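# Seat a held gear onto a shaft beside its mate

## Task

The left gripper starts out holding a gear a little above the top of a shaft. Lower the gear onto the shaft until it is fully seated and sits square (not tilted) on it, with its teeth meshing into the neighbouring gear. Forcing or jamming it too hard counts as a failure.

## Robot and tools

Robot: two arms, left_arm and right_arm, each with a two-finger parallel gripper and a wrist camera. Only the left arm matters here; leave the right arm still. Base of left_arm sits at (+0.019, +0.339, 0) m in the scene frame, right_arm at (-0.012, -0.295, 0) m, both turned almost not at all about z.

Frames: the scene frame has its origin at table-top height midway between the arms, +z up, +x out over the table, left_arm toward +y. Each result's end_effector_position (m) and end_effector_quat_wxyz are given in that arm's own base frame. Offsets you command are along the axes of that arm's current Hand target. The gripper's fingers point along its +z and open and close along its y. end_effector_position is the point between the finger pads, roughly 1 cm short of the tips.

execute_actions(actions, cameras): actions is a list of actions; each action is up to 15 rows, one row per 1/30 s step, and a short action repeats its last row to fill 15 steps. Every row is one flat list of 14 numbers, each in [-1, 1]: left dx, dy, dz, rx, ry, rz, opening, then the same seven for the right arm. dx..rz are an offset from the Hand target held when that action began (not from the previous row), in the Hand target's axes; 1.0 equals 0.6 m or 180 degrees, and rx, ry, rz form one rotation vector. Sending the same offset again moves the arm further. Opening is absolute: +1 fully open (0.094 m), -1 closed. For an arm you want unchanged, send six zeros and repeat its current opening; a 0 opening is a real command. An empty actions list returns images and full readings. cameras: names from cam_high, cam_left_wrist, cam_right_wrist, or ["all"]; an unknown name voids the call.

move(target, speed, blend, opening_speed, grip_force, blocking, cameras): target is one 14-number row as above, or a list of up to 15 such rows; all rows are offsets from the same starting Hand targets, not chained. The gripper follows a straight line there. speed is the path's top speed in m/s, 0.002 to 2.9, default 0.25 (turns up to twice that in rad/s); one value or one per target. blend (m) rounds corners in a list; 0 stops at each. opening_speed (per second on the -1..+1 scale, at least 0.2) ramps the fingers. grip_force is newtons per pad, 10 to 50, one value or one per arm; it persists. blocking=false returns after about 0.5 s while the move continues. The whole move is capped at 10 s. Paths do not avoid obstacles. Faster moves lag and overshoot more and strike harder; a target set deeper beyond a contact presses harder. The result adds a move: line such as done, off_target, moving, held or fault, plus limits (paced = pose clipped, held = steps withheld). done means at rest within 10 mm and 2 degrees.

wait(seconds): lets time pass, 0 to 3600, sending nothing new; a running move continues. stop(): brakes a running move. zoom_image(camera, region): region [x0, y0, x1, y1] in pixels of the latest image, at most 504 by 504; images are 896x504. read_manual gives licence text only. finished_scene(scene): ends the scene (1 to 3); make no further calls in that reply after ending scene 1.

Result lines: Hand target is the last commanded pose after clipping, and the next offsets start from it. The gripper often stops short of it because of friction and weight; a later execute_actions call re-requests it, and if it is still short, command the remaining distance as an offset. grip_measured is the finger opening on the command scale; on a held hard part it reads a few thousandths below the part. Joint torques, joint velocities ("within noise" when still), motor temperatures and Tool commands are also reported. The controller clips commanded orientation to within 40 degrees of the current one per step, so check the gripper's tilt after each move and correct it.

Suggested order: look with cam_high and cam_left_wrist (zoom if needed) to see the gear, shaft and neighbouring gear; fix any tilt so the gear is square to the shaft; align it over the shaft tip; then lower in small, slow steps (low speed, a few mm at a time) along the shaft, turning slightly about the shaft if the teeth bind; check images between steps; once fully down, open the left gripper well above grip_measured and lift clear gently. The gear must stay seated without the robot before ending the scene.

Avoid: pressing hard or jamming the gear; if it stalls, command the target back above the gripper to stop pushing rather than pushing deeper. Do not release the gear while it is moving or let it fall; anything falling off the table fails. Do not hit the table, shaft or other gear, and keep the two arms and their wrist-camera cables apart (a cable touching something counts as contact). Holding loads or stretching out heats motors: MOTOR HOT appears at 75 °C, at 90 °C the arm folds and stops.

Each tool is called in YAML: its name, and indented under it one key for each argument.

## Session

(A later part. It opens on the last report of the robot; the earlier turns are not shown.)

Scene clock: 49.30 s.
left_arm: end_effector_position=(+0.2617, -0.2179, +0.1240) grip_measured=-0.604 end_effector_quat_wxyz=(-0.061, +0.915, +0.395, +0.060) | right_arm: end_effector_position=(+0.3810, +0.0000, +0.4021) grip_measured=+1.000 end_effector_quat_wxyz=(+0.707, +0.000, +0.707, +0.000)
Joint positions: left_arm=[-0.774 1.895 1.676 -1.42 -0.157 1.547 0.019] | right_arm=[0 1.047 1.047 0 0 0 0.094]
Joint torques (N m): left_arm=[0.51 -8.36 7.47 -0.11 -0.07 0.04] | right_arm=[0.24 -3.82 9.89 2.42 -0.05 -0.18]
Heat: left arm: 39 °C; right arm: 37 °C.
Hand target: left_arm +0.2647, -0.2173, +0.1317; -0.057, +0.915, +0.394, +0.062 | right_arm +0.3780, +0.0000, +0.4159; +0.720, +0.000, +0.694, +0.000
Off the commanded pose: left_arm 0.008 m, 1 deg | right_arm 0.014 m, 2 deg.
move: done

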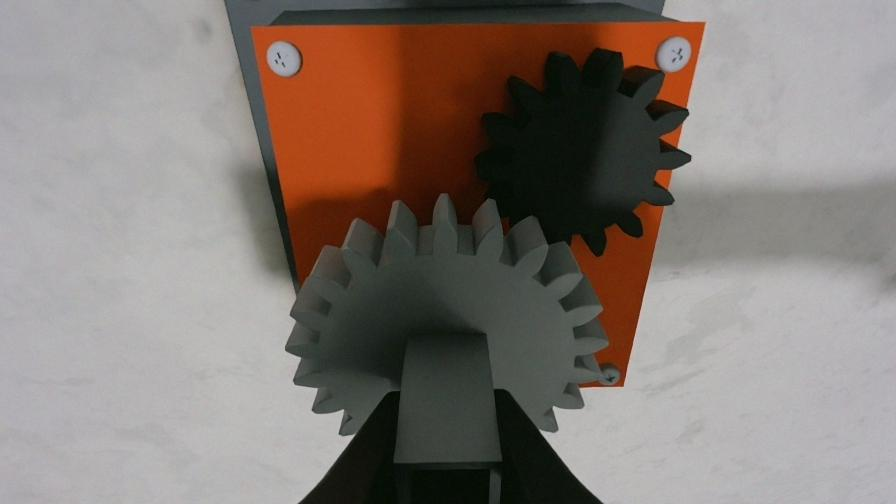

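move:
  target: [-0.003,-0.003,0.026,0,0,0,-1,0,0,0,0,0,0,1]
  speed: 0.04
  cameras: ["cam_left_wrist"]

Scene clock: 50.93 s.
left_arm: end_effector_position=(+0.2614, -0.2176, +0.1230) grip_measured=-0.604 end_effector_quat_wxyz=(-0.057, +0.915, +0.395, +0.062) | right_arm: end_effector_position=(+0.3810, +0.0000, +0.4021) grip_measured=+1.000 end_effector_quat_wxyz=(+0.707, +0.000, +0.707, +0.000)
Joint positions: left_arm=[-0.774 1.884 1.658 -1.404 -0.157 1.547 0.019] | right_arm=[0 1.047 1.047 0 0 0 0.094]
Joint torques (N m): left_arm=[0.68 -8.27 2.67 0.47 -0.07 0.06] | right_arm=[0.24 -3.81 9.88 2.41 -0.05 -0.18]
Heat: left arm: 39 °C; right arm: 37 °C.
Hand target: left_arm +0.2633, -0.2150, +0.1162; -0.057, +0.915, +0.394, +0.062 | right_arm +0.3780, +0.0000, +0.4159; +0.720, +0.000, +0.694, +0.000
Off the commanded pose: left_arm 0.008 m, 0 deg | right_arm 0.014 m, 2 deg.
move: done

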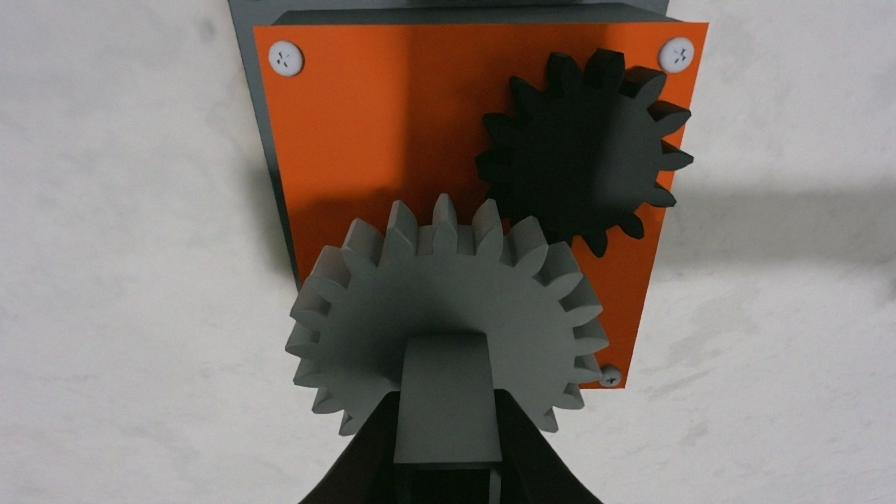

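zoom_image:
  camera: "cam_left_wrist"
  region: [460, 150, 620, 280]

Scaled by 3.150 from the camera's image (finer frame: 1280x720).

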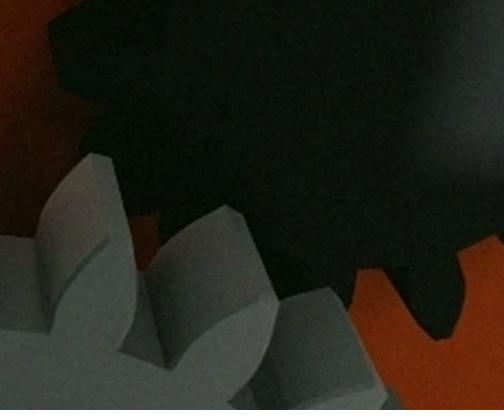

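move:
  target:
    - [0,0,-0.006,0,0,0.03,-1,0,0,0,0,0,0,1]
  speed: 0.08
  cameras: ["cam_left_wrist"]

move:
  target:
    - [0,0,0,0,0,-0.055,-1,0,0,0,0,0,0,1]
  speed: 0.08
  cameras: ["cam_left_wrist"]

Scene clock: 56.80 s.
left_arm: end_effector_position=(+0.2614, -0.2176, +0.1230) grip_measured=-0.604 end_effector_quat_wxyz=(-0.059, +0.931, +0.355, +0.059) | right_arm: end_effector_position=(+0.3810, +0.0000, +0.4021) grip_measured=+1.000 end_effector_quat_wxyz=(+0.707, +0.000, +0.707, +0.000)
Joint positions: left_arm=[-0.774 1.884 1.658 -1.404 -0.157 1.634 0.019] | right_arm=[0 1.047 1.047 0 0 0 0.094]
Joint torques (N m): left_arm=[0.54 -8.18 3.93 0.3 -0.07 0.11] | right_arm=[0.25 -3.81 9.89 2.42 -0.04 -0.18]
Heat: left arm: 40 °C; right arm: 37 °C.
Hand target: left_arm +0.2631, -0.2155, +0.1198; -0.059, +0.933, +0.350, +0.060 | right_arm +0.3780, +0.0000, +0.4159; +0.720, +0.000, +0.694, +0.000
Off the commanded pose: left_arm 0.004 m, 1 deg | right_arm 0.014 m, 2 deg.
move: done

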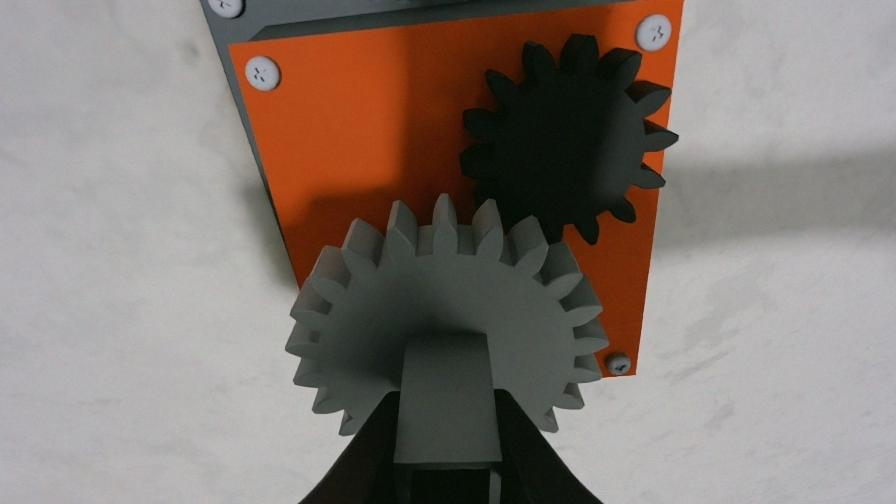

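Scene clock: 58.47 s.
left_arm: end_effector_position=(+0.2615, -0.2177, +0.1230) grip_measured=-0.604 end_effector_quat_wxyz=(-0.055, +0.904, +0.420, +0.063) | right_arm: end_effector_position=(+0.3810, +0.0000, +0.4021) grip_measured=+1.000 end_effector_quat_wxyz=(+0.707, +0.000, +0.707, +0.000)
Joint positions: left_arm=[-0.774 1.884 1.658 -1.404 -0.157 1.493 0.019] | right_arm=[0 1.047 1.047 0 0 0 0.094]
Joint torques (N m): left_arm=[0.54 -8.2 3.92 0.31 -0.06 -0.21] | right_arm=[0.25 -3.81 9.89 2.42 -0.04 -0.18]
Heat: left arm: 40 °C; right arm: 37 °C.
Hand target: left_arm +0.2630, -0.2155, +0.1198; -0.054, +0.899, +0.429, +0.065 | right_arm +0.3780, +0.0000, +0.4159; +0.720, +0.000, +0.694, +0.000
Off the commanded pose: left_arm 0.004 m, 1 deg | right_arm 0.014 m, 2 deg.
move: done

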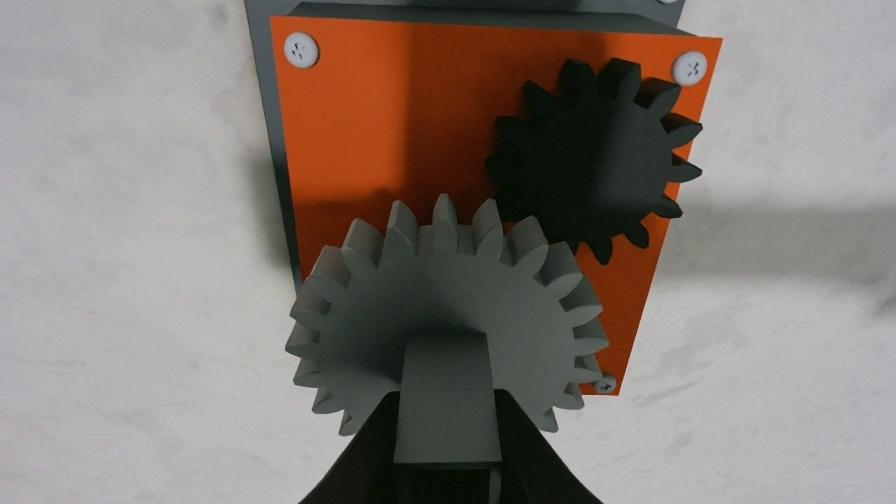

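move:
  target:
    - [0,0.01,0.004,0,0,0.025,-1,0,0,0,0,0,0,1]
  speed: 0.03
  cameras: ["cam_left_wrist"]

Scene clock: 62.47 s.
left_arm: end_effector_position=(+0.2615, -0.2177, +0.1230) grip_measured=-0.604 end_effector_quat_wxyz=(-0.056, +0.914, +0.397, +0.062) | right_arm: end_effector_position=(+0.3810, +0.0000, +0.4021) grip_measured=+1.000 end_effector_quat_wxyz=(+0.707, +0.000, +0.707, +0.000)
Joint positions: left_arm=[-0.774 1.884 1.658 -1.404 -0.157 1.543 0.019] | right_arm=[0 1.047 1.047 0 0 0 0.094]
Joint torques (N m): left_arm=[0.76 -6.39 5.53 0.34 -0.07 0.1] | right_arm=[0.24 -3.81 9.89 2.42 -0.04 -0.17]
Motor temperatures (°C): left_arm=[28 41 37 26 28 23 30] | right_arm=[29 32 38 37 26 25 25]
Heat: left arm: 41 °C; right arm: 38 °C.
Hand target: left_arm +0.2678, -0.2189, +0.1172; -0.057, +0.915, +0.394, +0.062 | right_arm +0.3780, +0.0000, +0.4159; +0.720, +0.000, +0.694, +0.000
Off the commanded pose: left_arm 0.009 m, 0 deg | right_arm 0.014 m, 2 deg.
move: done

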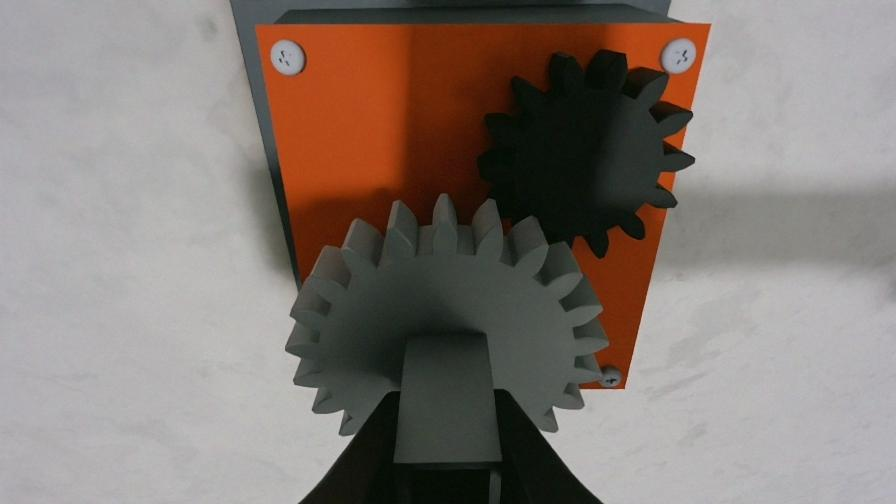

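move:
  target:
    - [0,0.01,-0.003,0,0,0,-1,0,0,0,0,0,0,1]
  speed: 0.03
  cameras: ["cam_left_wrist"]

Scene clock: 63.60 s.
left_arm: end_effector_position=(+0.2623, -0.2185, +0.1234) grip_measured=-0.604 end_effector_quat_wxyz=(-0.062, +0.914, +0.396, +0.060) | right_arm: end_effector_position=(+0.3810, +0.0000, +0.4021) grip_measured=+1.000 end_effector_quat_wxyz=(+0.707, +0.000, +0.707, +0.000)
Joint positions: left_arm=[-0.774 1.9 1.68 -1.422 -0.157 1.544 0.019] | right_arm=[0 1.047 1.047 0 0 0 0.094]
Joint torques (N m): left_arm=[0.73 -5.85 6.84 0.35 -0.07 0.1] | right_arm=[0.25 -3.82 9.89 2.42 -0.04 -0.18]
Heat: left arm: 40 °C; right arm: 38 °C.
Hand target: left_arm +0.2721, -0.2232, +0.1186; -0.057, +0.915, +0.394, +0.062 | right_arm +0.3780, +0.0000, +0.4159; +0.720, +0.000, +0.694, +0.000
Off the commanded pose: left_arm 0.012 m, 1 deg | right_arm 0.014 m, 2 deg.
move: off_target (left_arm)

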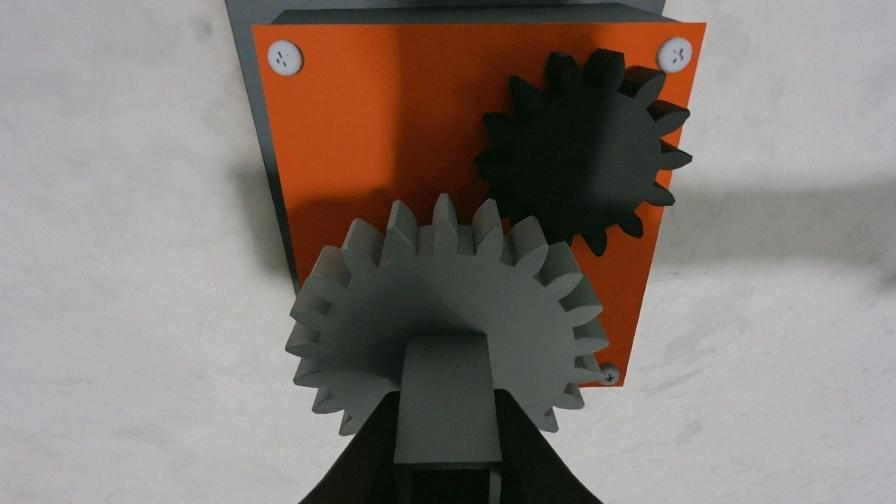

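move:
  target:
    - [-0.003,-0.007,-0.024,0,0,0,-1,0,0,0,0,0,0,1]
  speed: 0.05
  cameras: ["cam_left_wrist"]

Scene clock: 65.80 s.
left_arm: end_effector_position=(+0.2650, -0.2211, +0.1283) grip_measured=-0.604 end_effector_quat_wxyz=(-0.058, +0.914, +0.397, +0.061) | right_arm: end_effector_position=(+0.3810, +0.0000, +0.4021) grip_measured=+1.000 end_effector_quat_wxyz=(+0.707, +0.000, +0.707, +0.000)
Joint positions: left_arm=[-0.774 1.907 1.71 -1.435 -0.157 1.544 0.019] | right_arm=[0 1.047 1.047 0 0 0 0.094]
Joint torques (N m): left_arm=[-0.31 -7.31 7.8 -0.07 -0.06 -0.03] | right_arm=[0.25 -3.84 9.89 2.42 -0.05 -0.18]
Heat: left arm: 40 °C; right arm: 38 °C.
Hand target: left_arm +0.2668, -0.2239, +0.1327; -0.057, +0.915, +0.394, +0.062 | right_arm +0.3780, +0.0000, +0.4159; +0.720, +0.000, +0.694, +0.000
Off the commanded pose: left_arm 0.005 m, 0 deg | right_arm 0.014 m, 2 deg.
move: done

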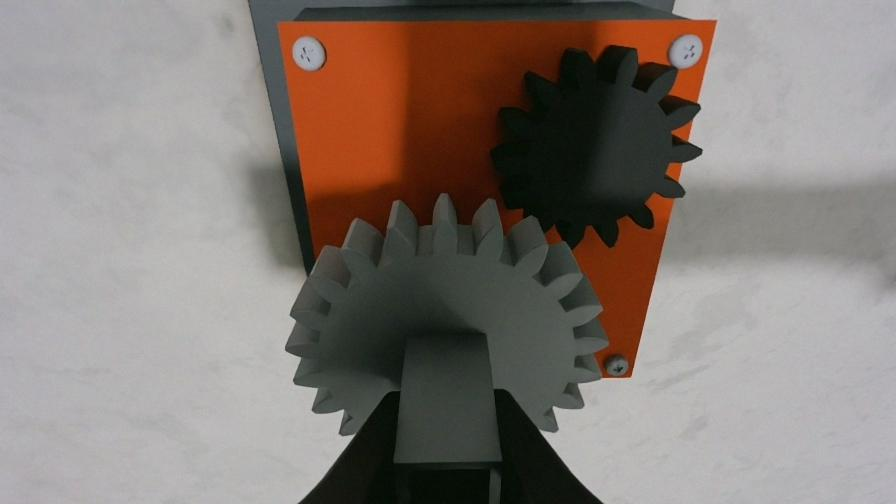

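move:
  target:
    - [0.0,-0.004,0.02,0,0,0,-1,0,0,0,0,0,0,1]
  speed: 0.04
  cameras: ["cam_left_wrist"]

Scene clock: 67.07 s.
left_arm: end_effector_position=(+0.2645, -0.2206, +0.1237) grip_measured=-0.604 end_effector_quat_wxyz=(-0.059, +0.914, +0.396, +0.061) | right_arm: end_effector_position=(+0.3810, +0.0000, +0.4021) grip_measured=+1.000 end_effector_quat_wxyz=(+0.707, +0.000, +0.707, +0.000)
Joint positions: left_arm=[-0.774 1.907 1.692 -1.42 -0.157 1.544 0.019] | right_arm=[0 1.047 1.047 0 0 0 0.094]
Joint torques (N m): left_arm=[0.16 -8.46 3.99 0.31 -0.06 0.03] | right_arm=[0.25 -3.81 9.89 2.42 -0.04 -0.18]
Heat: left arm: 40 °C; right arm: 38 °C.
Hand target: left_arm +0.2659, -0.2204, +0.1210; -0.057, +0.915, +0.394, +0.062 | right_arm +0.3780, +0.0000, +0.4159; +0.720, +0.000, +0.694, +0.000
Off the commanded pose: left_arm 0.003 m, 0 deg | right_arm 0.014 m, 2 deg.
move: done

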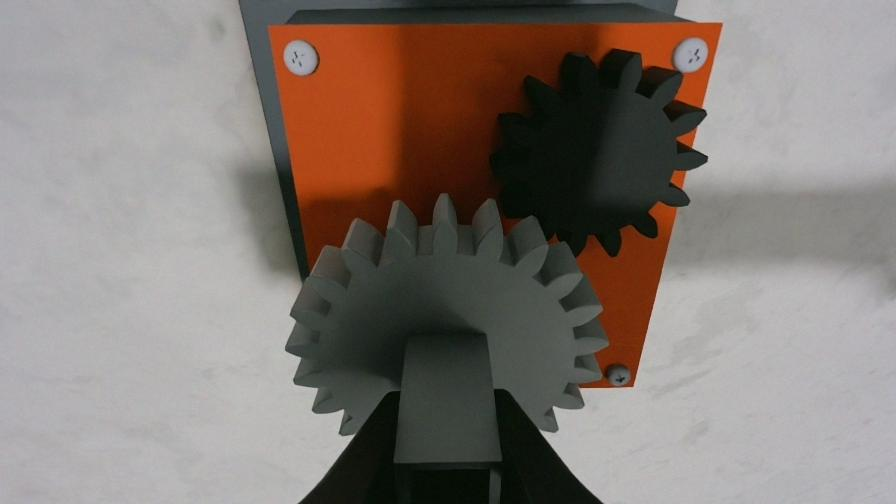

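move:
  target:
    - [0.0,-0.002,0.01,0,0,0,-1,0,0,0,0,0,0,1]
  speed: 0.03
  cameras: ["cam_left_wrist"]

Scene clock: 68.00 s.
left_arm: end_effector_position=(+0.2640, -0.2202, +0.1225) grip_measured=-0.604 end_effector_quat_wxyz=(-0.057, +0.914, +0.397, +0.062) | right_arm: end_effector_position=(+0.3810, +0.0000, +0.4021) grip_measured=+1.000 end_effector_quat_wxyz=(+0.707, +0.000, +0.707, +0.000)
Joint positions: left_arm=[-0.774 1.899 1.677 -1.408 -0.157 1.544 0.019] | right_arm=[0 1.047 1.047 0 0 0 0.094]
Joint torques (N m): left_arm=[0.39 -8.27 2.61 0.5 -0.07 0.06] | right_arm=[0.27 -3.81 9.89 2.42 -0.04 -0.18]
Heat: left arm: 40 °C; right arm: 38 °C.
Hand target: left_arm +0.2654, -0.2186, +0.1151; -0.057, +0.915, +0.394, +0.062 | right_arm +0.3780, +0.0000, +0.4159; +0.720, +0.000, +0.694, +0.000
Off the commanded pose: left_arm 0.008 m, 0 deg | right_arm 0.014 m, 2 deg.
move: done

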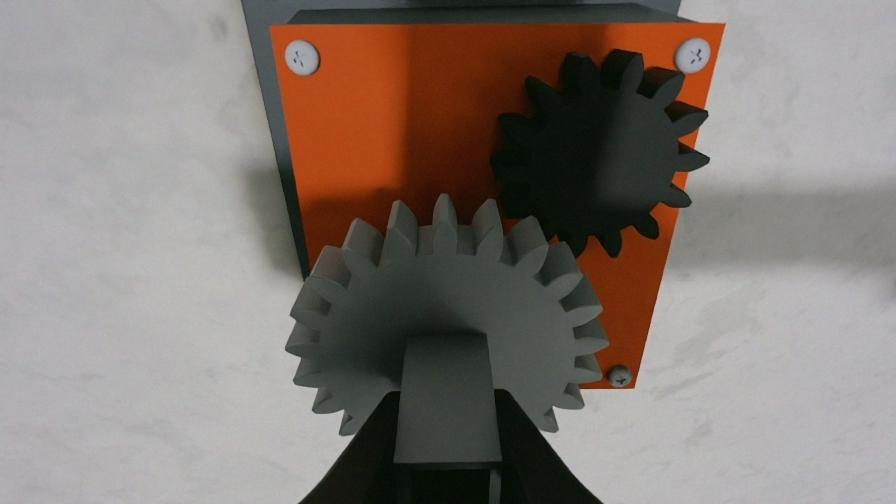

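move:
  target:
    - [0,0.006,-0.10,0,0,0,-1,0,0,0,0,0,0,1]
    - [0.05,0.006,-0.13,0,0,0,-1,0,0,0,0,0,0,1]
  speed: 0.15
  blend: 0.02
  cameras: ["cam_left_wrist"]

zoom_image:
  camera: "cam_left_wrist"
  region: [300, 0, 700, 220]

Scene clock: 70.23 s.
left_arm: end_effector_position=(+0.2829, -0.2126, +0.1769) grip_measured=-0.604 end_effector_quat_wxyz=(-0.024, +0.915, +0.395, +0.077) | right_arm: end_effector_position=(+0.3810, +0.0000, +0.4021) grip_measured=+1.000 end_effector_quat_wxyz=(+0.707, +0.000, +0.707, +0.000)
Joint positions: left_arm=[-0.723 1.885 1.878 -1.54 -0.161 1.605 0.019] | right_arm=[0 1.047 1.047 0 0 0 0.094]
Joint torques (N m): left_arm=[0.02 -10.81 7.65 0.14 -0.09 0.1] | right_arm=[0.25 -3.82 9.91 2.42 -0.04 -0.18]
Heat: left arm: 40 °C; right arm: 38 °C.
Hand target: left_arm +0.2832, -0.2116, +0.1966; -0.057, +0.915, +0.394, +0.062 | right_arm +0.3780, +0.0000, +0.4159; +0.720, +0.000, +0.694, +0.000
Off the commanded pose: left_arm 0.020 m, 4 deg | right_arm 0.014 m, 2 deg.
joint sent to its limit (left arm) — joint 4 (wrist pitch), lower limit. The joint targets are off in orientation, not in position.
move: off_target (left_arm); blend cut to 0.0175 m at target 1

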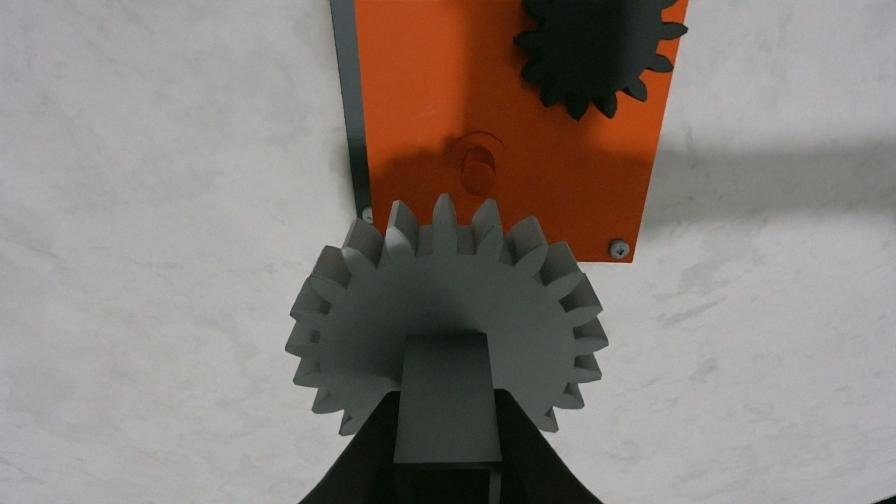

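Scaled by 1.260 from the camera's image (finer frame: 1280x720).

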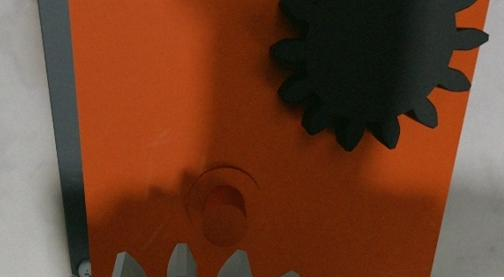

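move:
  target:
    - [-0.0502,-0.003,0.06,0,0,0,-1,0,0,0,0,0,0,1]
    - [-0.0502,-0.003,0.1002,0,0,0,-1,0,0,0,0,0,0,1]
  speed: 0.12
  cameras: ["cam_left_wrist"]

Scene clock: 75.50 s.
left_arm: end_effector_position=(+0.2636, -0.2234, +0.1322) grip_measured=-0.604 end_effector_quat_wxyz=(-0.064, +0.917, +0.388, +0.061) | right_arm: end_effector_position=(+0.3810, +0.0000, +0.4021) grip_measured=+1.000 end_effector_quat_wxyz=(+0.707, +0.000, +0.707, +0.000)
Joint positions: left_arm=[-0.784 1.921 1.744 -1.467 -0.16 1.551 0.019] | right_arm=[0 1.047 1.047 0 0 0 0.094]
Joint torques (N m): left_arm=[0.49 -9.14 4.36 0.25 -0.03 -0.11] | right_arm=[0.27 -3.81 9.89 2.42 -0.04 -0.18]
Heat: left arm: 41 °C; right arm: 38 °C.
Hand target: left_arm +0.2655, -0.2228, +0.1327; -0.057, +0.915, +0.394, +0.062 | right_arm +0.3780, +0.0000, +0.4159; +0.720, +0.000, +0.694, +0.000
Off the commanded pose: left_arm 0.002 m, 1 deg | right_arm 0.014 m, 2 deg.
move: done

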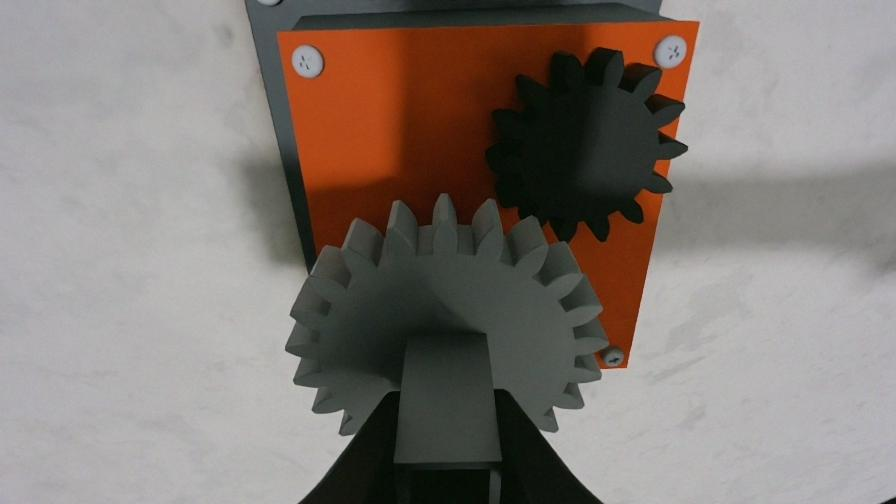

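move:
  target:
    - [0.0,-0.003,0.027,0,0,0,-1,0,0,0,0,0,0,1]
  speed: 0.04
  cameras: ["cam_left_wrist"]

Scene clock: 76.90 s.
left_arm: end_effector_position=(+0.2620, -0.2215, +0.1224) grip_measured=-0.604 end_effector_quat_wxyz=(-0.061, +0.917, +0.389, +0.062) | right_arm: end_effector_position=(+0.3810, +0.0000, +0.4021) grip_measured=+1.000 end_effector_quat_wxyz=(+0.707, +0.000, +0.707, +0.000)
Joint positions: left_arm=[-0.783 1.904 1.682 -1.416 -0.16 1.551 0.019] | right_arm=[0 1.047 1.047 0 0 0 0.094]
Joint torques (N m): left_arm=[1.05 -8.65 2.81 0.48 -0.03 -0.04] | right_arm=[0.27 -3.81 9.89 2.42 -0.04 -0.18]
Heat: left arm: 41 °C; right arm: 38 °C.
Hand target: left_arm +0.2653, -0.2190, +0.1168; -0.057, +0.915, +0.394, +0.062 | right_arm +0.3780, +0.0000, +0.4159; +0.720, +0.000, +0.694, +0.000
Off the commanded pose: left_arm 0.007 m, 1 deg | right_arm 0.014 m, 2 deg.
move: done

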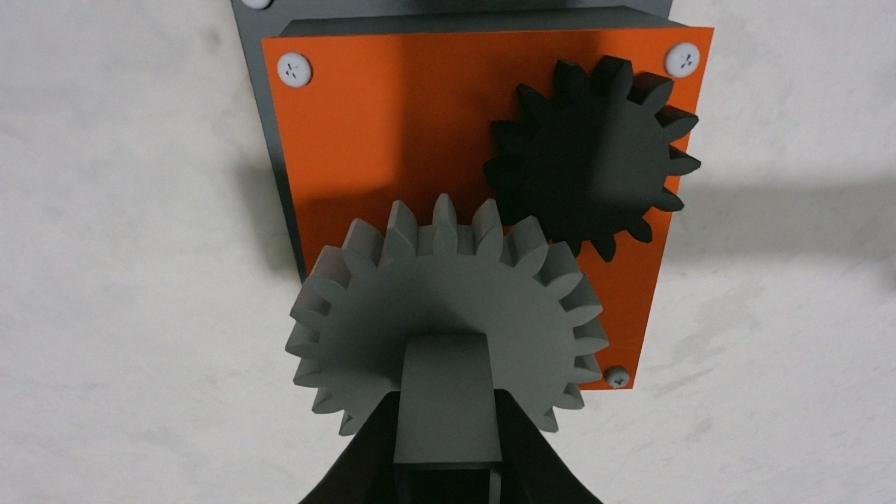

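move:
  target:
    - [0.006,0.0015,-0.009,0,0,0,-1,0,0,0,0,0,0,1]
  speed: 0.04
  cameras: ["cam_left_wrist"]

Scene clock: 77.97 s.
left_arm: end_effector_position=(+0.2623, -0.2210, +0.1223) grip_measured=-0.604 end_effector_quat_wxyz=(-0.061, +0.917, +0.390, +0.061) | right_arm: end_effector_position=(+0.3810, +0.0000, +0.4021) grip_measured=+1.000 end_effector_quat_wxyz=(+0.707, +0.000, +0.707, +0.000)
Joint positions: left_arm=[-0.781 1.904 1.682 -1.416 -0.159 1.551 0.019] | right_arm=[0 1.047 1.047 0 0 0 0.094]
Joint torques (N m): left_arm=[1.52 -8.32 5.16 0.23 -0.05 0.05] | right_arm=[0.25 -3.82 9.89 2.42 -0.04 -0.18]
Heat: left arm: 41 °C; right arm: 38 °C.
Hand target: left_arm +0.2680, -0.2178, +0.1226; -0.057, +0.915, +0.394, +0.062 | right_arm +0.3780, +0.0000, +0.4159; +0.720, +0.000, +0.694, +0.000
Off the commanded pose: left_arm 0.007 m, 1 deg | right_arm 0.014 m, 2 deg.
move: done

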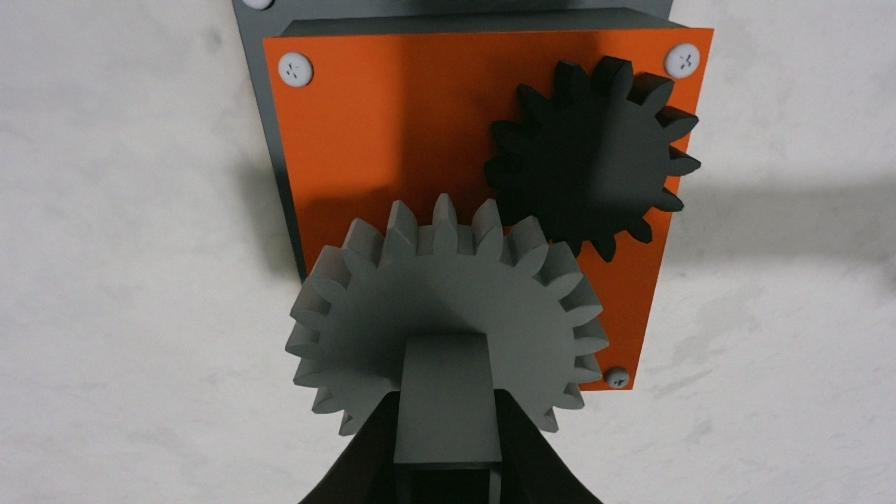

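move:
  target:
    - [0.004,0,-0.006,0,0,0,-1,0,0,0,0,0,0,1]
  speed: 0.04
  cameras: ["cam_left_wrist"]

Scene clock: 78.90 s.
left_arm: end_effector_position=(+0.2627, -0.2208, +0.1229) grip_measured=-0.604 end_effector_quat_wxyz=(-0.059, +0.916, +0.393, +0.057) | right_arm: end_effector_position=(+0.3810, +0.0000, +0.4021) grip_measured=+1.000 end_effector_quat_wxyz=(+0.707, +0.000, +0.707, +0.000)
Joint positions: left_arm=[-0.775 1.904 1.685 -1.418 -0.15 1.551 0.019] | right_arm=[0 1.047 1.047 0 0 0 0.094]
Joint torques (N m): left_arm=[1.44 -8.25 6.3 0.08 -0.13 0.11] | right_arm=[0.25 -3.81 9.89 2.42 -0.05 -0.18]
Heat: left arm: 41 °C; right arm: 38 °C.
Hand target: left_arm +0.2693, -0.2167, +0.1265; -0.057, +0.915, +0.394, +0.062 | right_arm +0.3780, +0.0000, +0.4159; +0.720, +0.000, +0.694, +0.000
Off the commanded pose: left_arm 0.009 m, 1 deg | right_arm 0.014 m, 2 deg.
move: done

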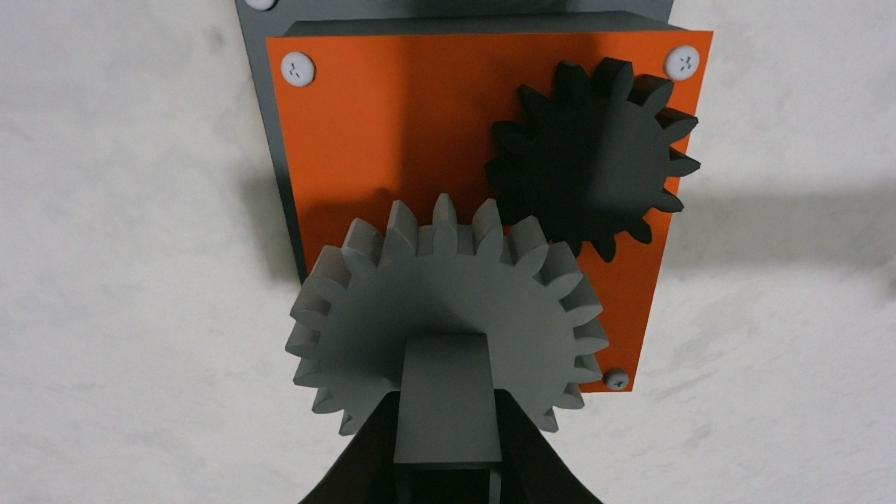

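move:
  target:
    - [-0.009,-0.002,0.012,0,0,0.008,-1,0,0,0,0,0,0,1]
  speed: 0.04

move:
  target:
    - [0,0,0,0,0,0.012,-1,0,0,0,0,0,0,1]
  speed: 0.02
  cameras: ["cam_left_wrist"]

Scene clock: 81.00 s.
left_arm: end_effector_position=(+0.2627, -0.2208, +0.1229) grip_measured=-0.604 end_effector_quat_wxyz=(-0.059, +0.918, +0.387, +0.057) | right_arm: end_effector_position=(+0.3810, +0.0000, +0.4021) grip_measured=+1.000 end_effector_quat_wxyz=(+0.707, +0.000, +0.707, +0.000)
Joint positions: left_arm=[-0.775 1.904 1.685 -1.418 -0.15 1.563 0.019] | right_arm=[0 1.047 1.047 0 0 0 0.094]
Joint torques (N m): left_arm=[0.39 -8.69 3.07 0.42 -0.12 0.11] | right_arm=[0.25 -3.82 9.89 2.42 -0.04 -0.18]
Heat: left arm: 41 °C; right arm: 38 °C.
Hand target: left_arm +0.2652, -0.2186, +0.1186; -0.058, +0.920, +0.382, +0.062 | right_arm +0.3780, +0.0000, +0.4159; +0.720, +0.000, +0.694, +0.000
Off the commanded pose: left_arm 0.005 m, 1 deg | right_arm 0.014 m, 2 deg.
move: done

Scene clock: 82.30 s.
left_arm: end_effector_position=(+0.2627, -0.2208, +0.1229) grip_measured=-0.604 end_effector_quat_wxyz=(-0.060, +0.925, +0.370, +0.055) | right_arm: end_effector_position=(+0.3810, +0.0000, +0.4021) grip_measured=+1.000 end_effector_quat_wxyz=(+0.707, +0.000, +0.707, +0.000)
Joint positions: left_arm=[-0.775 1.904 1.685 -1.418 -0.15 1.601 0.019] | right_arm=[0 1.047 1.047 0 0 0 0.094]
Joint torques (N m): left_arm=[0.39 -8.69 3.06 0.42 -0.13 0.11] | right_arm=[0.25 -3.81 9.88 2.42 -0.04 -0.18]
Heat: left arm: 40 °C; right arm: 38 °C.
Hand target: left_arm +0.2652, -0.2186, +0.1186; -0.059, +0.927, +0.365, +0.060 | right_arm +0.3780, +0.0000, +0.4159; +0.720, +0.000, +0.694, +0.000
Off the commanded pose: left_arm 0.005 m, 1 deg | right_arm 0.014 m, 2 deg.
move: done

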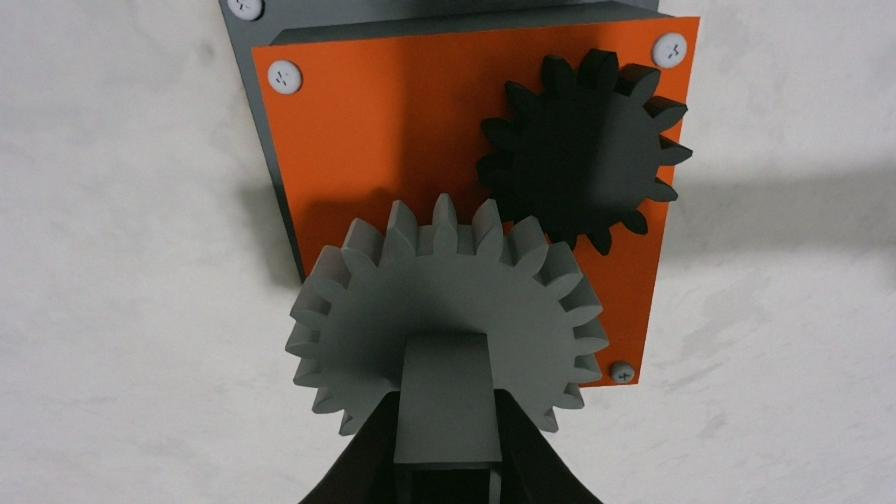

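move:
  target:
    - [0,-0.001,0.008,0,0,-0.003,-1,0,0,0,0,0,0,1]
  speed: 0.03

move:
  target:
    - [0,0,0,0,0,-0.012,-1,0,0,0,0,0,0,1]
  speed: 0.02
  cameras: ["cam_left_wrist"]

Scene clock: 83.27 s.
left_arm: end_effector_position=(+0.2623, -0.2204, +0.1226) grip_measured=-0.604 end_effector_quat_wxyz=(-0.056, +0.925, +0.370, +0.057) | right_arm: end_effector_position=(+0.3810, +0.0000, +0.4021) grip_measured=+1.000 end_effector_quat_wxyz=(+0.707, +0.000, +0.707, +0.000)
Joint positions: left_arm=[-0.775 1.892 1.669 -1.404 -0.15 1.601 0.019] | right_arm=[0 1.047 1.047 0 0 0 0.094]
Joint torques (N m): left_arm=[0.59 -7.97 2.47 0.52 -0.12 0.03] | right_arm=[0.27 -3.81 9.91 2.42 -0.04 -0.18]
Heat: left arm: 40 °C; right arm: 38 °C.
Hand target: left_arm +0.2653, -0.2175, +0.1140; -0.058, +0.926, +0.369, +0.061 | right_arm +0.3780, +0.0000, +0.4159; +0.720, +0.000, +0.694, +0.000
Off the commanded pose: left_arm 0.010 m, 1 deg | right_arm 0.014 m, 2 deg.
move: done

Scene clock: 84.57 s.
left_arm: end_effector_position=(+0.2624, -0.2205, +0.1226) grip_measured=-0.604 end_effector_quat_wxyz=(-0.055, +0.923, +0.377, +0.058) | right_arm: end_effector_position=(+0.3810, +0.0000, +0.4021) grip_measured=+1.000 end_effector_quat_wxyz=(+0.707, +0.000, +0.707, +0.000)
Joint positions: left_arm=[-0.775 1.892 1.669 -1.404 -0.15 1.586 0.019] | right_arm=[0 1.047 1.047 0 0 0 0.094]
Joint torques (N m): left_arm=[0.61 -7.97 2.51 0.52 -0.12 -0.2] | right_arm=[0.25 -3.81 9.89 2.42 -0.04 -0.18]
Heat: left arm: 40 °C; right arm: 38 °C.
Hand target: left_arm +0.2653, -0.2175, +0.1140; -0.057, +0.918, +0.386, +0.062 | right_arm +0.3780, +0.0000, +0.4159; +0.720, +0.000, +0.694, +0.000
Off the commanded pose: left_arm 0.010 m, 1 deg | right_arm 0.014 m, 2 deg.
move: done

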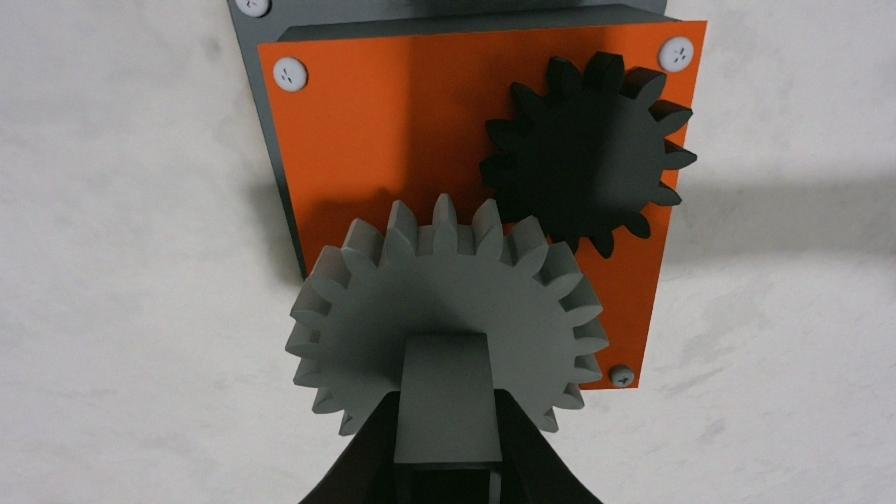

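move:
  target:
    - [-0.002,0,-0.03,0,0.015,0.0,-1,0,0,0,0,0,0,1]
  speed: 0.05
  cameras: ["cam_left_wrist"]

Scene clock: 86.33 s.
left_arm: end_effector_position=(+0.2612, -0.2177, +0.1258) grip_measured=-0.604 end_effector_quat_wxyz=(-0.068, +0.918, +0.382, +0.077) | right_arm: end_effector_position=(+0.3810, +0.0000, +0.4021) grip_measured=+1.000 end_effector_quat_wxyz=(+0.707, +0.000, +0.707, +0.000)
Joint positions: left_arm=[-0.794 1.892 1.675 -1.424 -0.195 1.552 0.019] | right_arm=[0 1.047 1.047 0 0 0 0.094]
Joint torques (N m): left_arm=[-0.73 -7.47 7.91 -0.11 -0.14 -0.23] | right_arm=[0.25 -3.82 9.87 2.42 -0.04 -0.18]
Heat: left arm: 40 °C; right arm: 38 °C.
Hand target: left_arm +0.2632, -0.2210, +0.1315; -0.066, +0.917, +0.385, +0.084 | right_arm +0.3780, +0.0000, +0.4159; +0.720, +0.000, +0.694, +0.000
Off the commanded pose: left_arm 0.007 m, 1 deg | right_arm 0.014 m, 2 deg.
move: done

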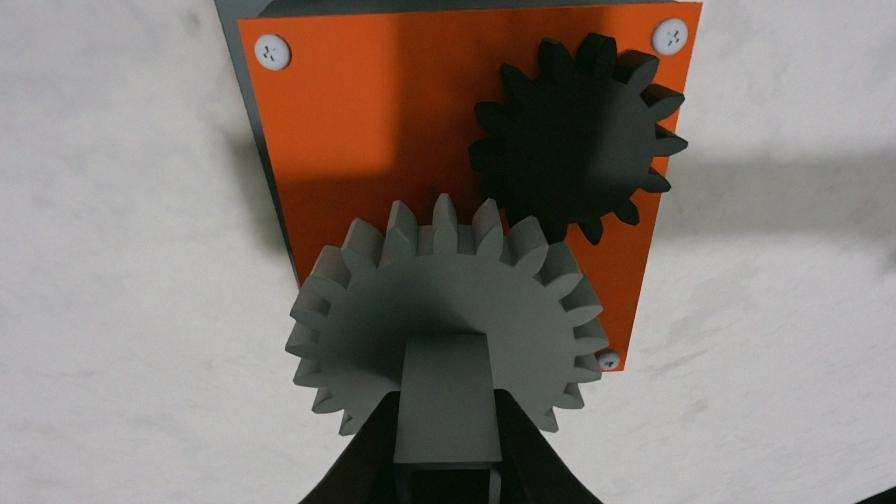

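move:
  target:
    - [0,0,-0.004,-0.010,-0.002,0,-1,0,0,0,0,0,0,1]
  speed: 0.05
  cameras: ["cam_left_wrist"]

zoom_image:
  camera: "cam_left_wrist"
  region: [430, 0, 730, 280]

zoom_image:
  camera: "cam_left_wrist"
  region: [270, 180, 630, 460]

Scene clock: 87.97 s.
left_arm: end_effector_position=(+0.2613, -0.2176, +0.1258) grip_measured=-0.604 end_effector_quat_wxyz=(-0.069, +0.918, +0.382, +0.078) | right_arm: end_effector_position=(+0.3810, +0.0000, +0.4021) grip_measured=+1.000 end_effector_quat_wxyz=(+0.707, +0.000, +0.707, +0.000)
Joint positions: left_arm=[-0.794 1.892 1.675 -1.424 -0.195 1.552 0.019] | right_arm=[0 1.047 1.047 0 0 0 0.094]
Joint torques (N m): left_arm=[-0.59 -9.92 5.59 0.24 -0.1 -0.13] | right_arm=[0.27 -3.84 9.91 2.41 -0.04 -0.18]
Heat: left arm: 40 °C; right arm: 38 °C.
Hand target: left_arm +0.2630, -0.2215, +0.1339; -0.051, +0.918, +0.384, +0.087 | right_arm +0.3780, +0.0000, +0.4159; +0.720, +0.000, +0.694, +0.000
Off the commanded pose: left_arm 0.009 m, 2 deg | right_arm 0.014 m, 2 deg.
move: done

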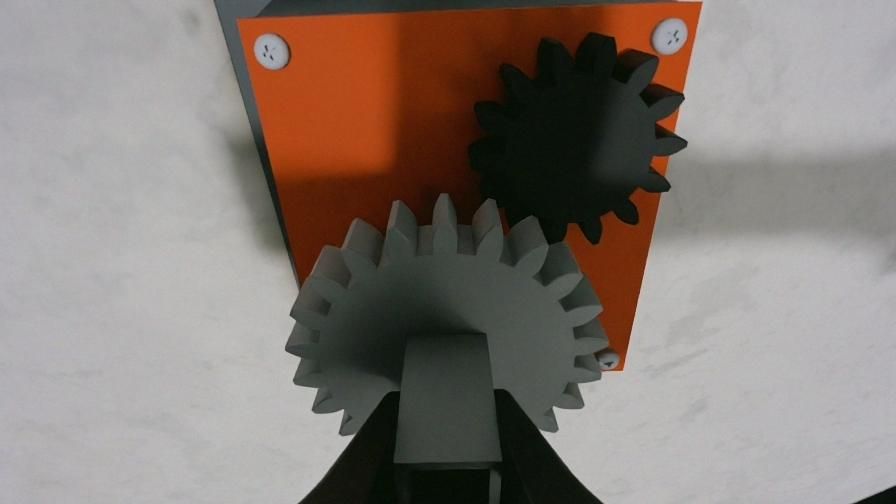

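Scaled by 1.680 from the camera's image (finer frame: 1280x720).

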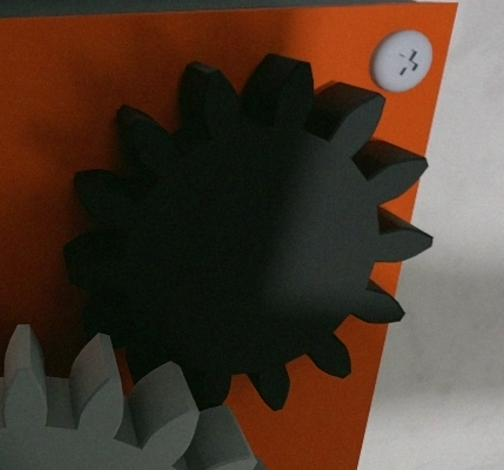

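Scaled by 1.400 from the camera's image (finer frame: 1280x720).

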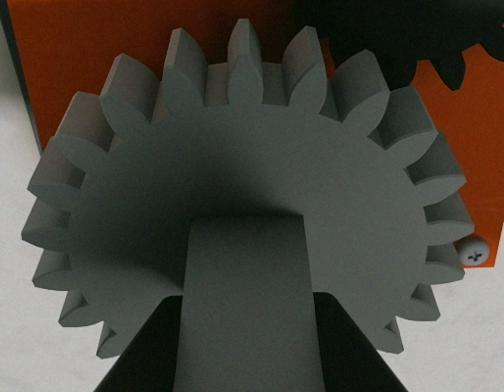

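move:
  target:
    - [-0.002,0.009,-0.002,-0.006,0,0,-1,0,0,0,0,0,0,1]
  speed: 0.05
  cameras: ["cam_left_wrist"]

Scene clock: 90.27 s.
left_arm: end_effector_position=(+0.2631, -0.2194, +0.1256) grip_measured=-0.604 end_effector_quat_wxyz=(-0.064, +0.918, +0.383, +0.080) | right_arm: end_effector_position=(+0.3810, +0.0000, +0.4021) grip_measured=+1.000 end_effector_quat_wxyz=(+0.707, +0.000, +0.707, +0.000)
Joint positions: left_arm=[-0.794 1.892 1.675 -1.414 -0.195 1.552 0.019] | right_arm=[0 1.047 1.047 0 0 0 0.094]
Joint torques (N m): left_arm=[-0.94 -9.68 6.26 0.3 -0.1 -0.13] | right_arm=[0.27 -3.81 9.91 2.42 -0.04 -0.18]
Heat: left arm: 40 °C; right arm: 38 °C.
Hand target: left_arm +0.2659, -0.2263, +0.1347; -0.042, +0.918, +0.383, +0.090 | right_arm +0.3780, +0.0000, +0.4159; +0.720, +0.000, +0.694, +0.000
Off the commanded pose: left_arm 0.012 m, 3 deg | right_arm 0.014 m, 2 deg.
move: off_target (left_arm)

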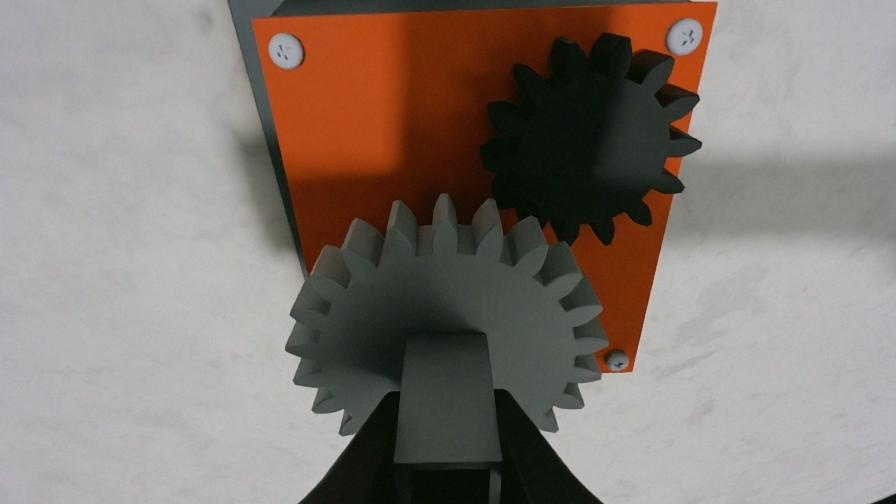

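move:
  target:
    - [-0.0,-0.003,0.0,-0.014,0,0,-1,0,0,0,0,0,0,1]
  speed: 0.05
  cameras: ["cam_left_wrist"]

Scene clock: 91.77 s.
left_arm: end_effector_position=(+0.2652, -0.2233, +0.1252) grip_measured=-0.604 end_effector_quat_wxyz=(-0.041, +0.918, +0.384, +0.089) | right_arm: end_effector_position=(+0.3810, +0.0000, +0.4021) grip_measured=+1.000 end_effector_quat_wxyz=(+0.707, +0.000, +0.707, +0.000)
Joint positions: left_arm=[-0.797 1.861 1.634 -1.355 -0.195 1.552 0.019] | right_arm=[0 1.047 1.047 0 0 0 0.094]
Joint torques (N m): left_arm=[-0.72 -11.06 4.33 0.43 -0.11 -0.05] | right_arm=[0.24 -3.82 9.89 2.42 -0.04 -0.18]
Heat: left arm: 40 °C; right arm: 38 °C.
Hand target: left_arm +0.2645, -0.2251, +0.1347; -0.022, +0.919, +0.381, +0.099 | right_arm +0.3780, +0.0000, +0.4159; +0.720, +0.000, +0.694, +0.000
Off the commanded pose: left_arm 0.010 m, 2 deg | right_arm 0.014 m, 2 deg.
move: done

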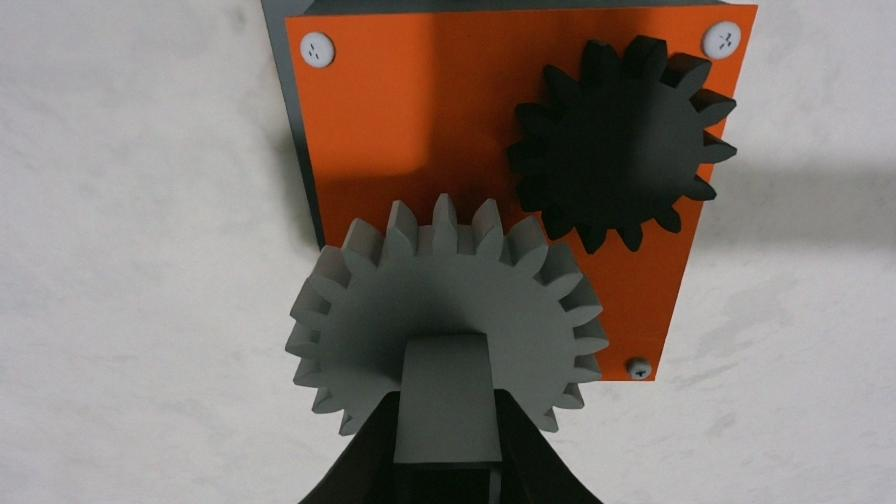

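execute_actions:
  actions: []
  cameras: ["cam_left_wrist","cam_high"]

zoom_image:
  camera: "cam_high"
  region: [340, 180, 450, 270]

zoom_image:
  camera: "cam_left_wrist"
  region: [240, 0, 740, 400]

Scene clock: 94.33 s.
left_arm: end_effector_position=(+0.2653, -0.2233, +0.1252) grip_measured=-0.604 end_effector_quat_wxyz=(-0.041, +0.918, +0.384, +0.089) | right_arm: end_effector_position=(+0.3810, +0.0000, +0.4021) grip_measured=+1.000 end_effector_quat_wxyz=(+0.707, +0.000, +0.707, +0.000)
Joint positions: left_arm=[-0.797 1.861 1.634 -1.354 -0.195 1.552 0.019] | right_arm=[0 1.047 1.047 0 0 0 0.094]
Joint velocities: within noise
Joint torques (N m): left_arm=[-0.7 -11.04 4.31 0.43 -0.11 -0.04] | right_arm=[0.24 -3.82 9.89 2.42 -0.04 -0.18]
Motor temperatures (°C): left_arm=[28 42 38 26 28 23 30] | right_arm=[29 32 38 38 26 25 25]
Heat: left arm: 42 °C; right arm: 38 °C.
Hand target: left_arm +0.2645, -0.2251, +0.1347; -0.022, +0.919, +0.381, +0.099 | right_arm +0.3780, +0.0000, +0.4159; +0.720, +0.000, +0.694, +0.000
Tool commands: left_gripper/opening=-1.0 right_gripper/opening=+1.0
Off the commanded pose: left_arm 0.010 m, 2 deg | right_arm 0.014 m, 2 deg.
Images, in order (width x height): cam_high 896x504, cam_left_wrist 896x504.

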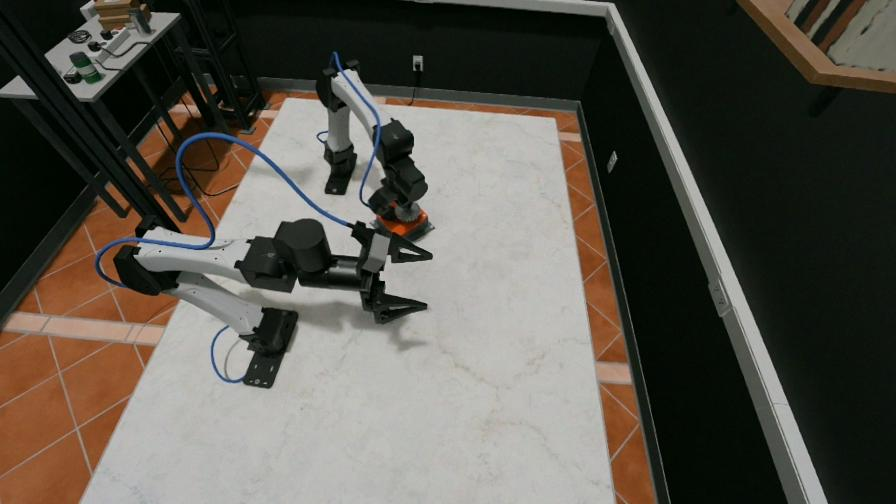

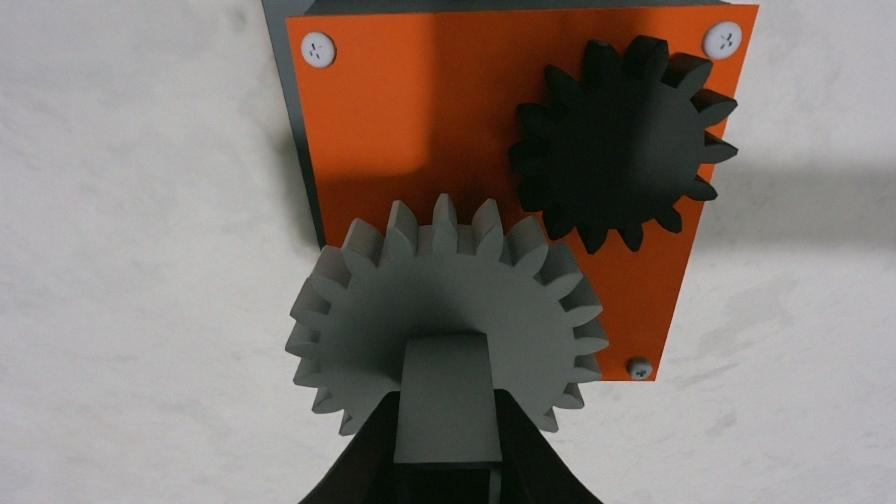

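Scaled by 4.582 from the camera's image (finer frame: 1280x720).

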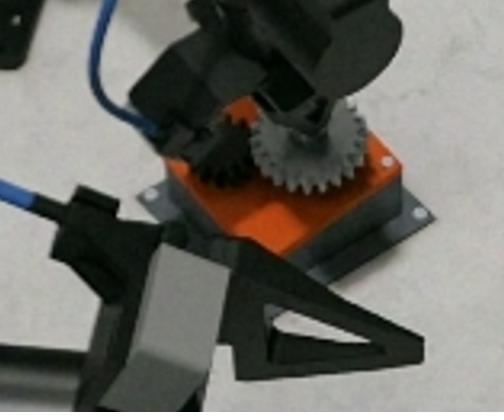

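Scaled by 1.008 from the camera's image (finer frame: 1280x720).

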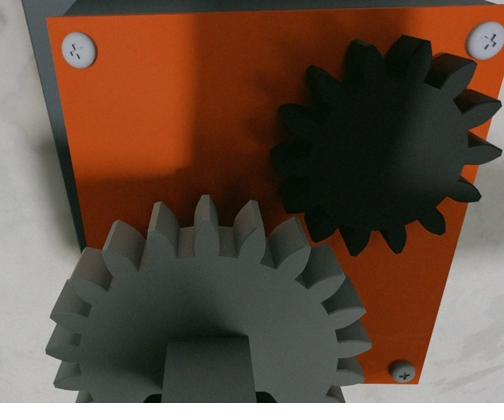

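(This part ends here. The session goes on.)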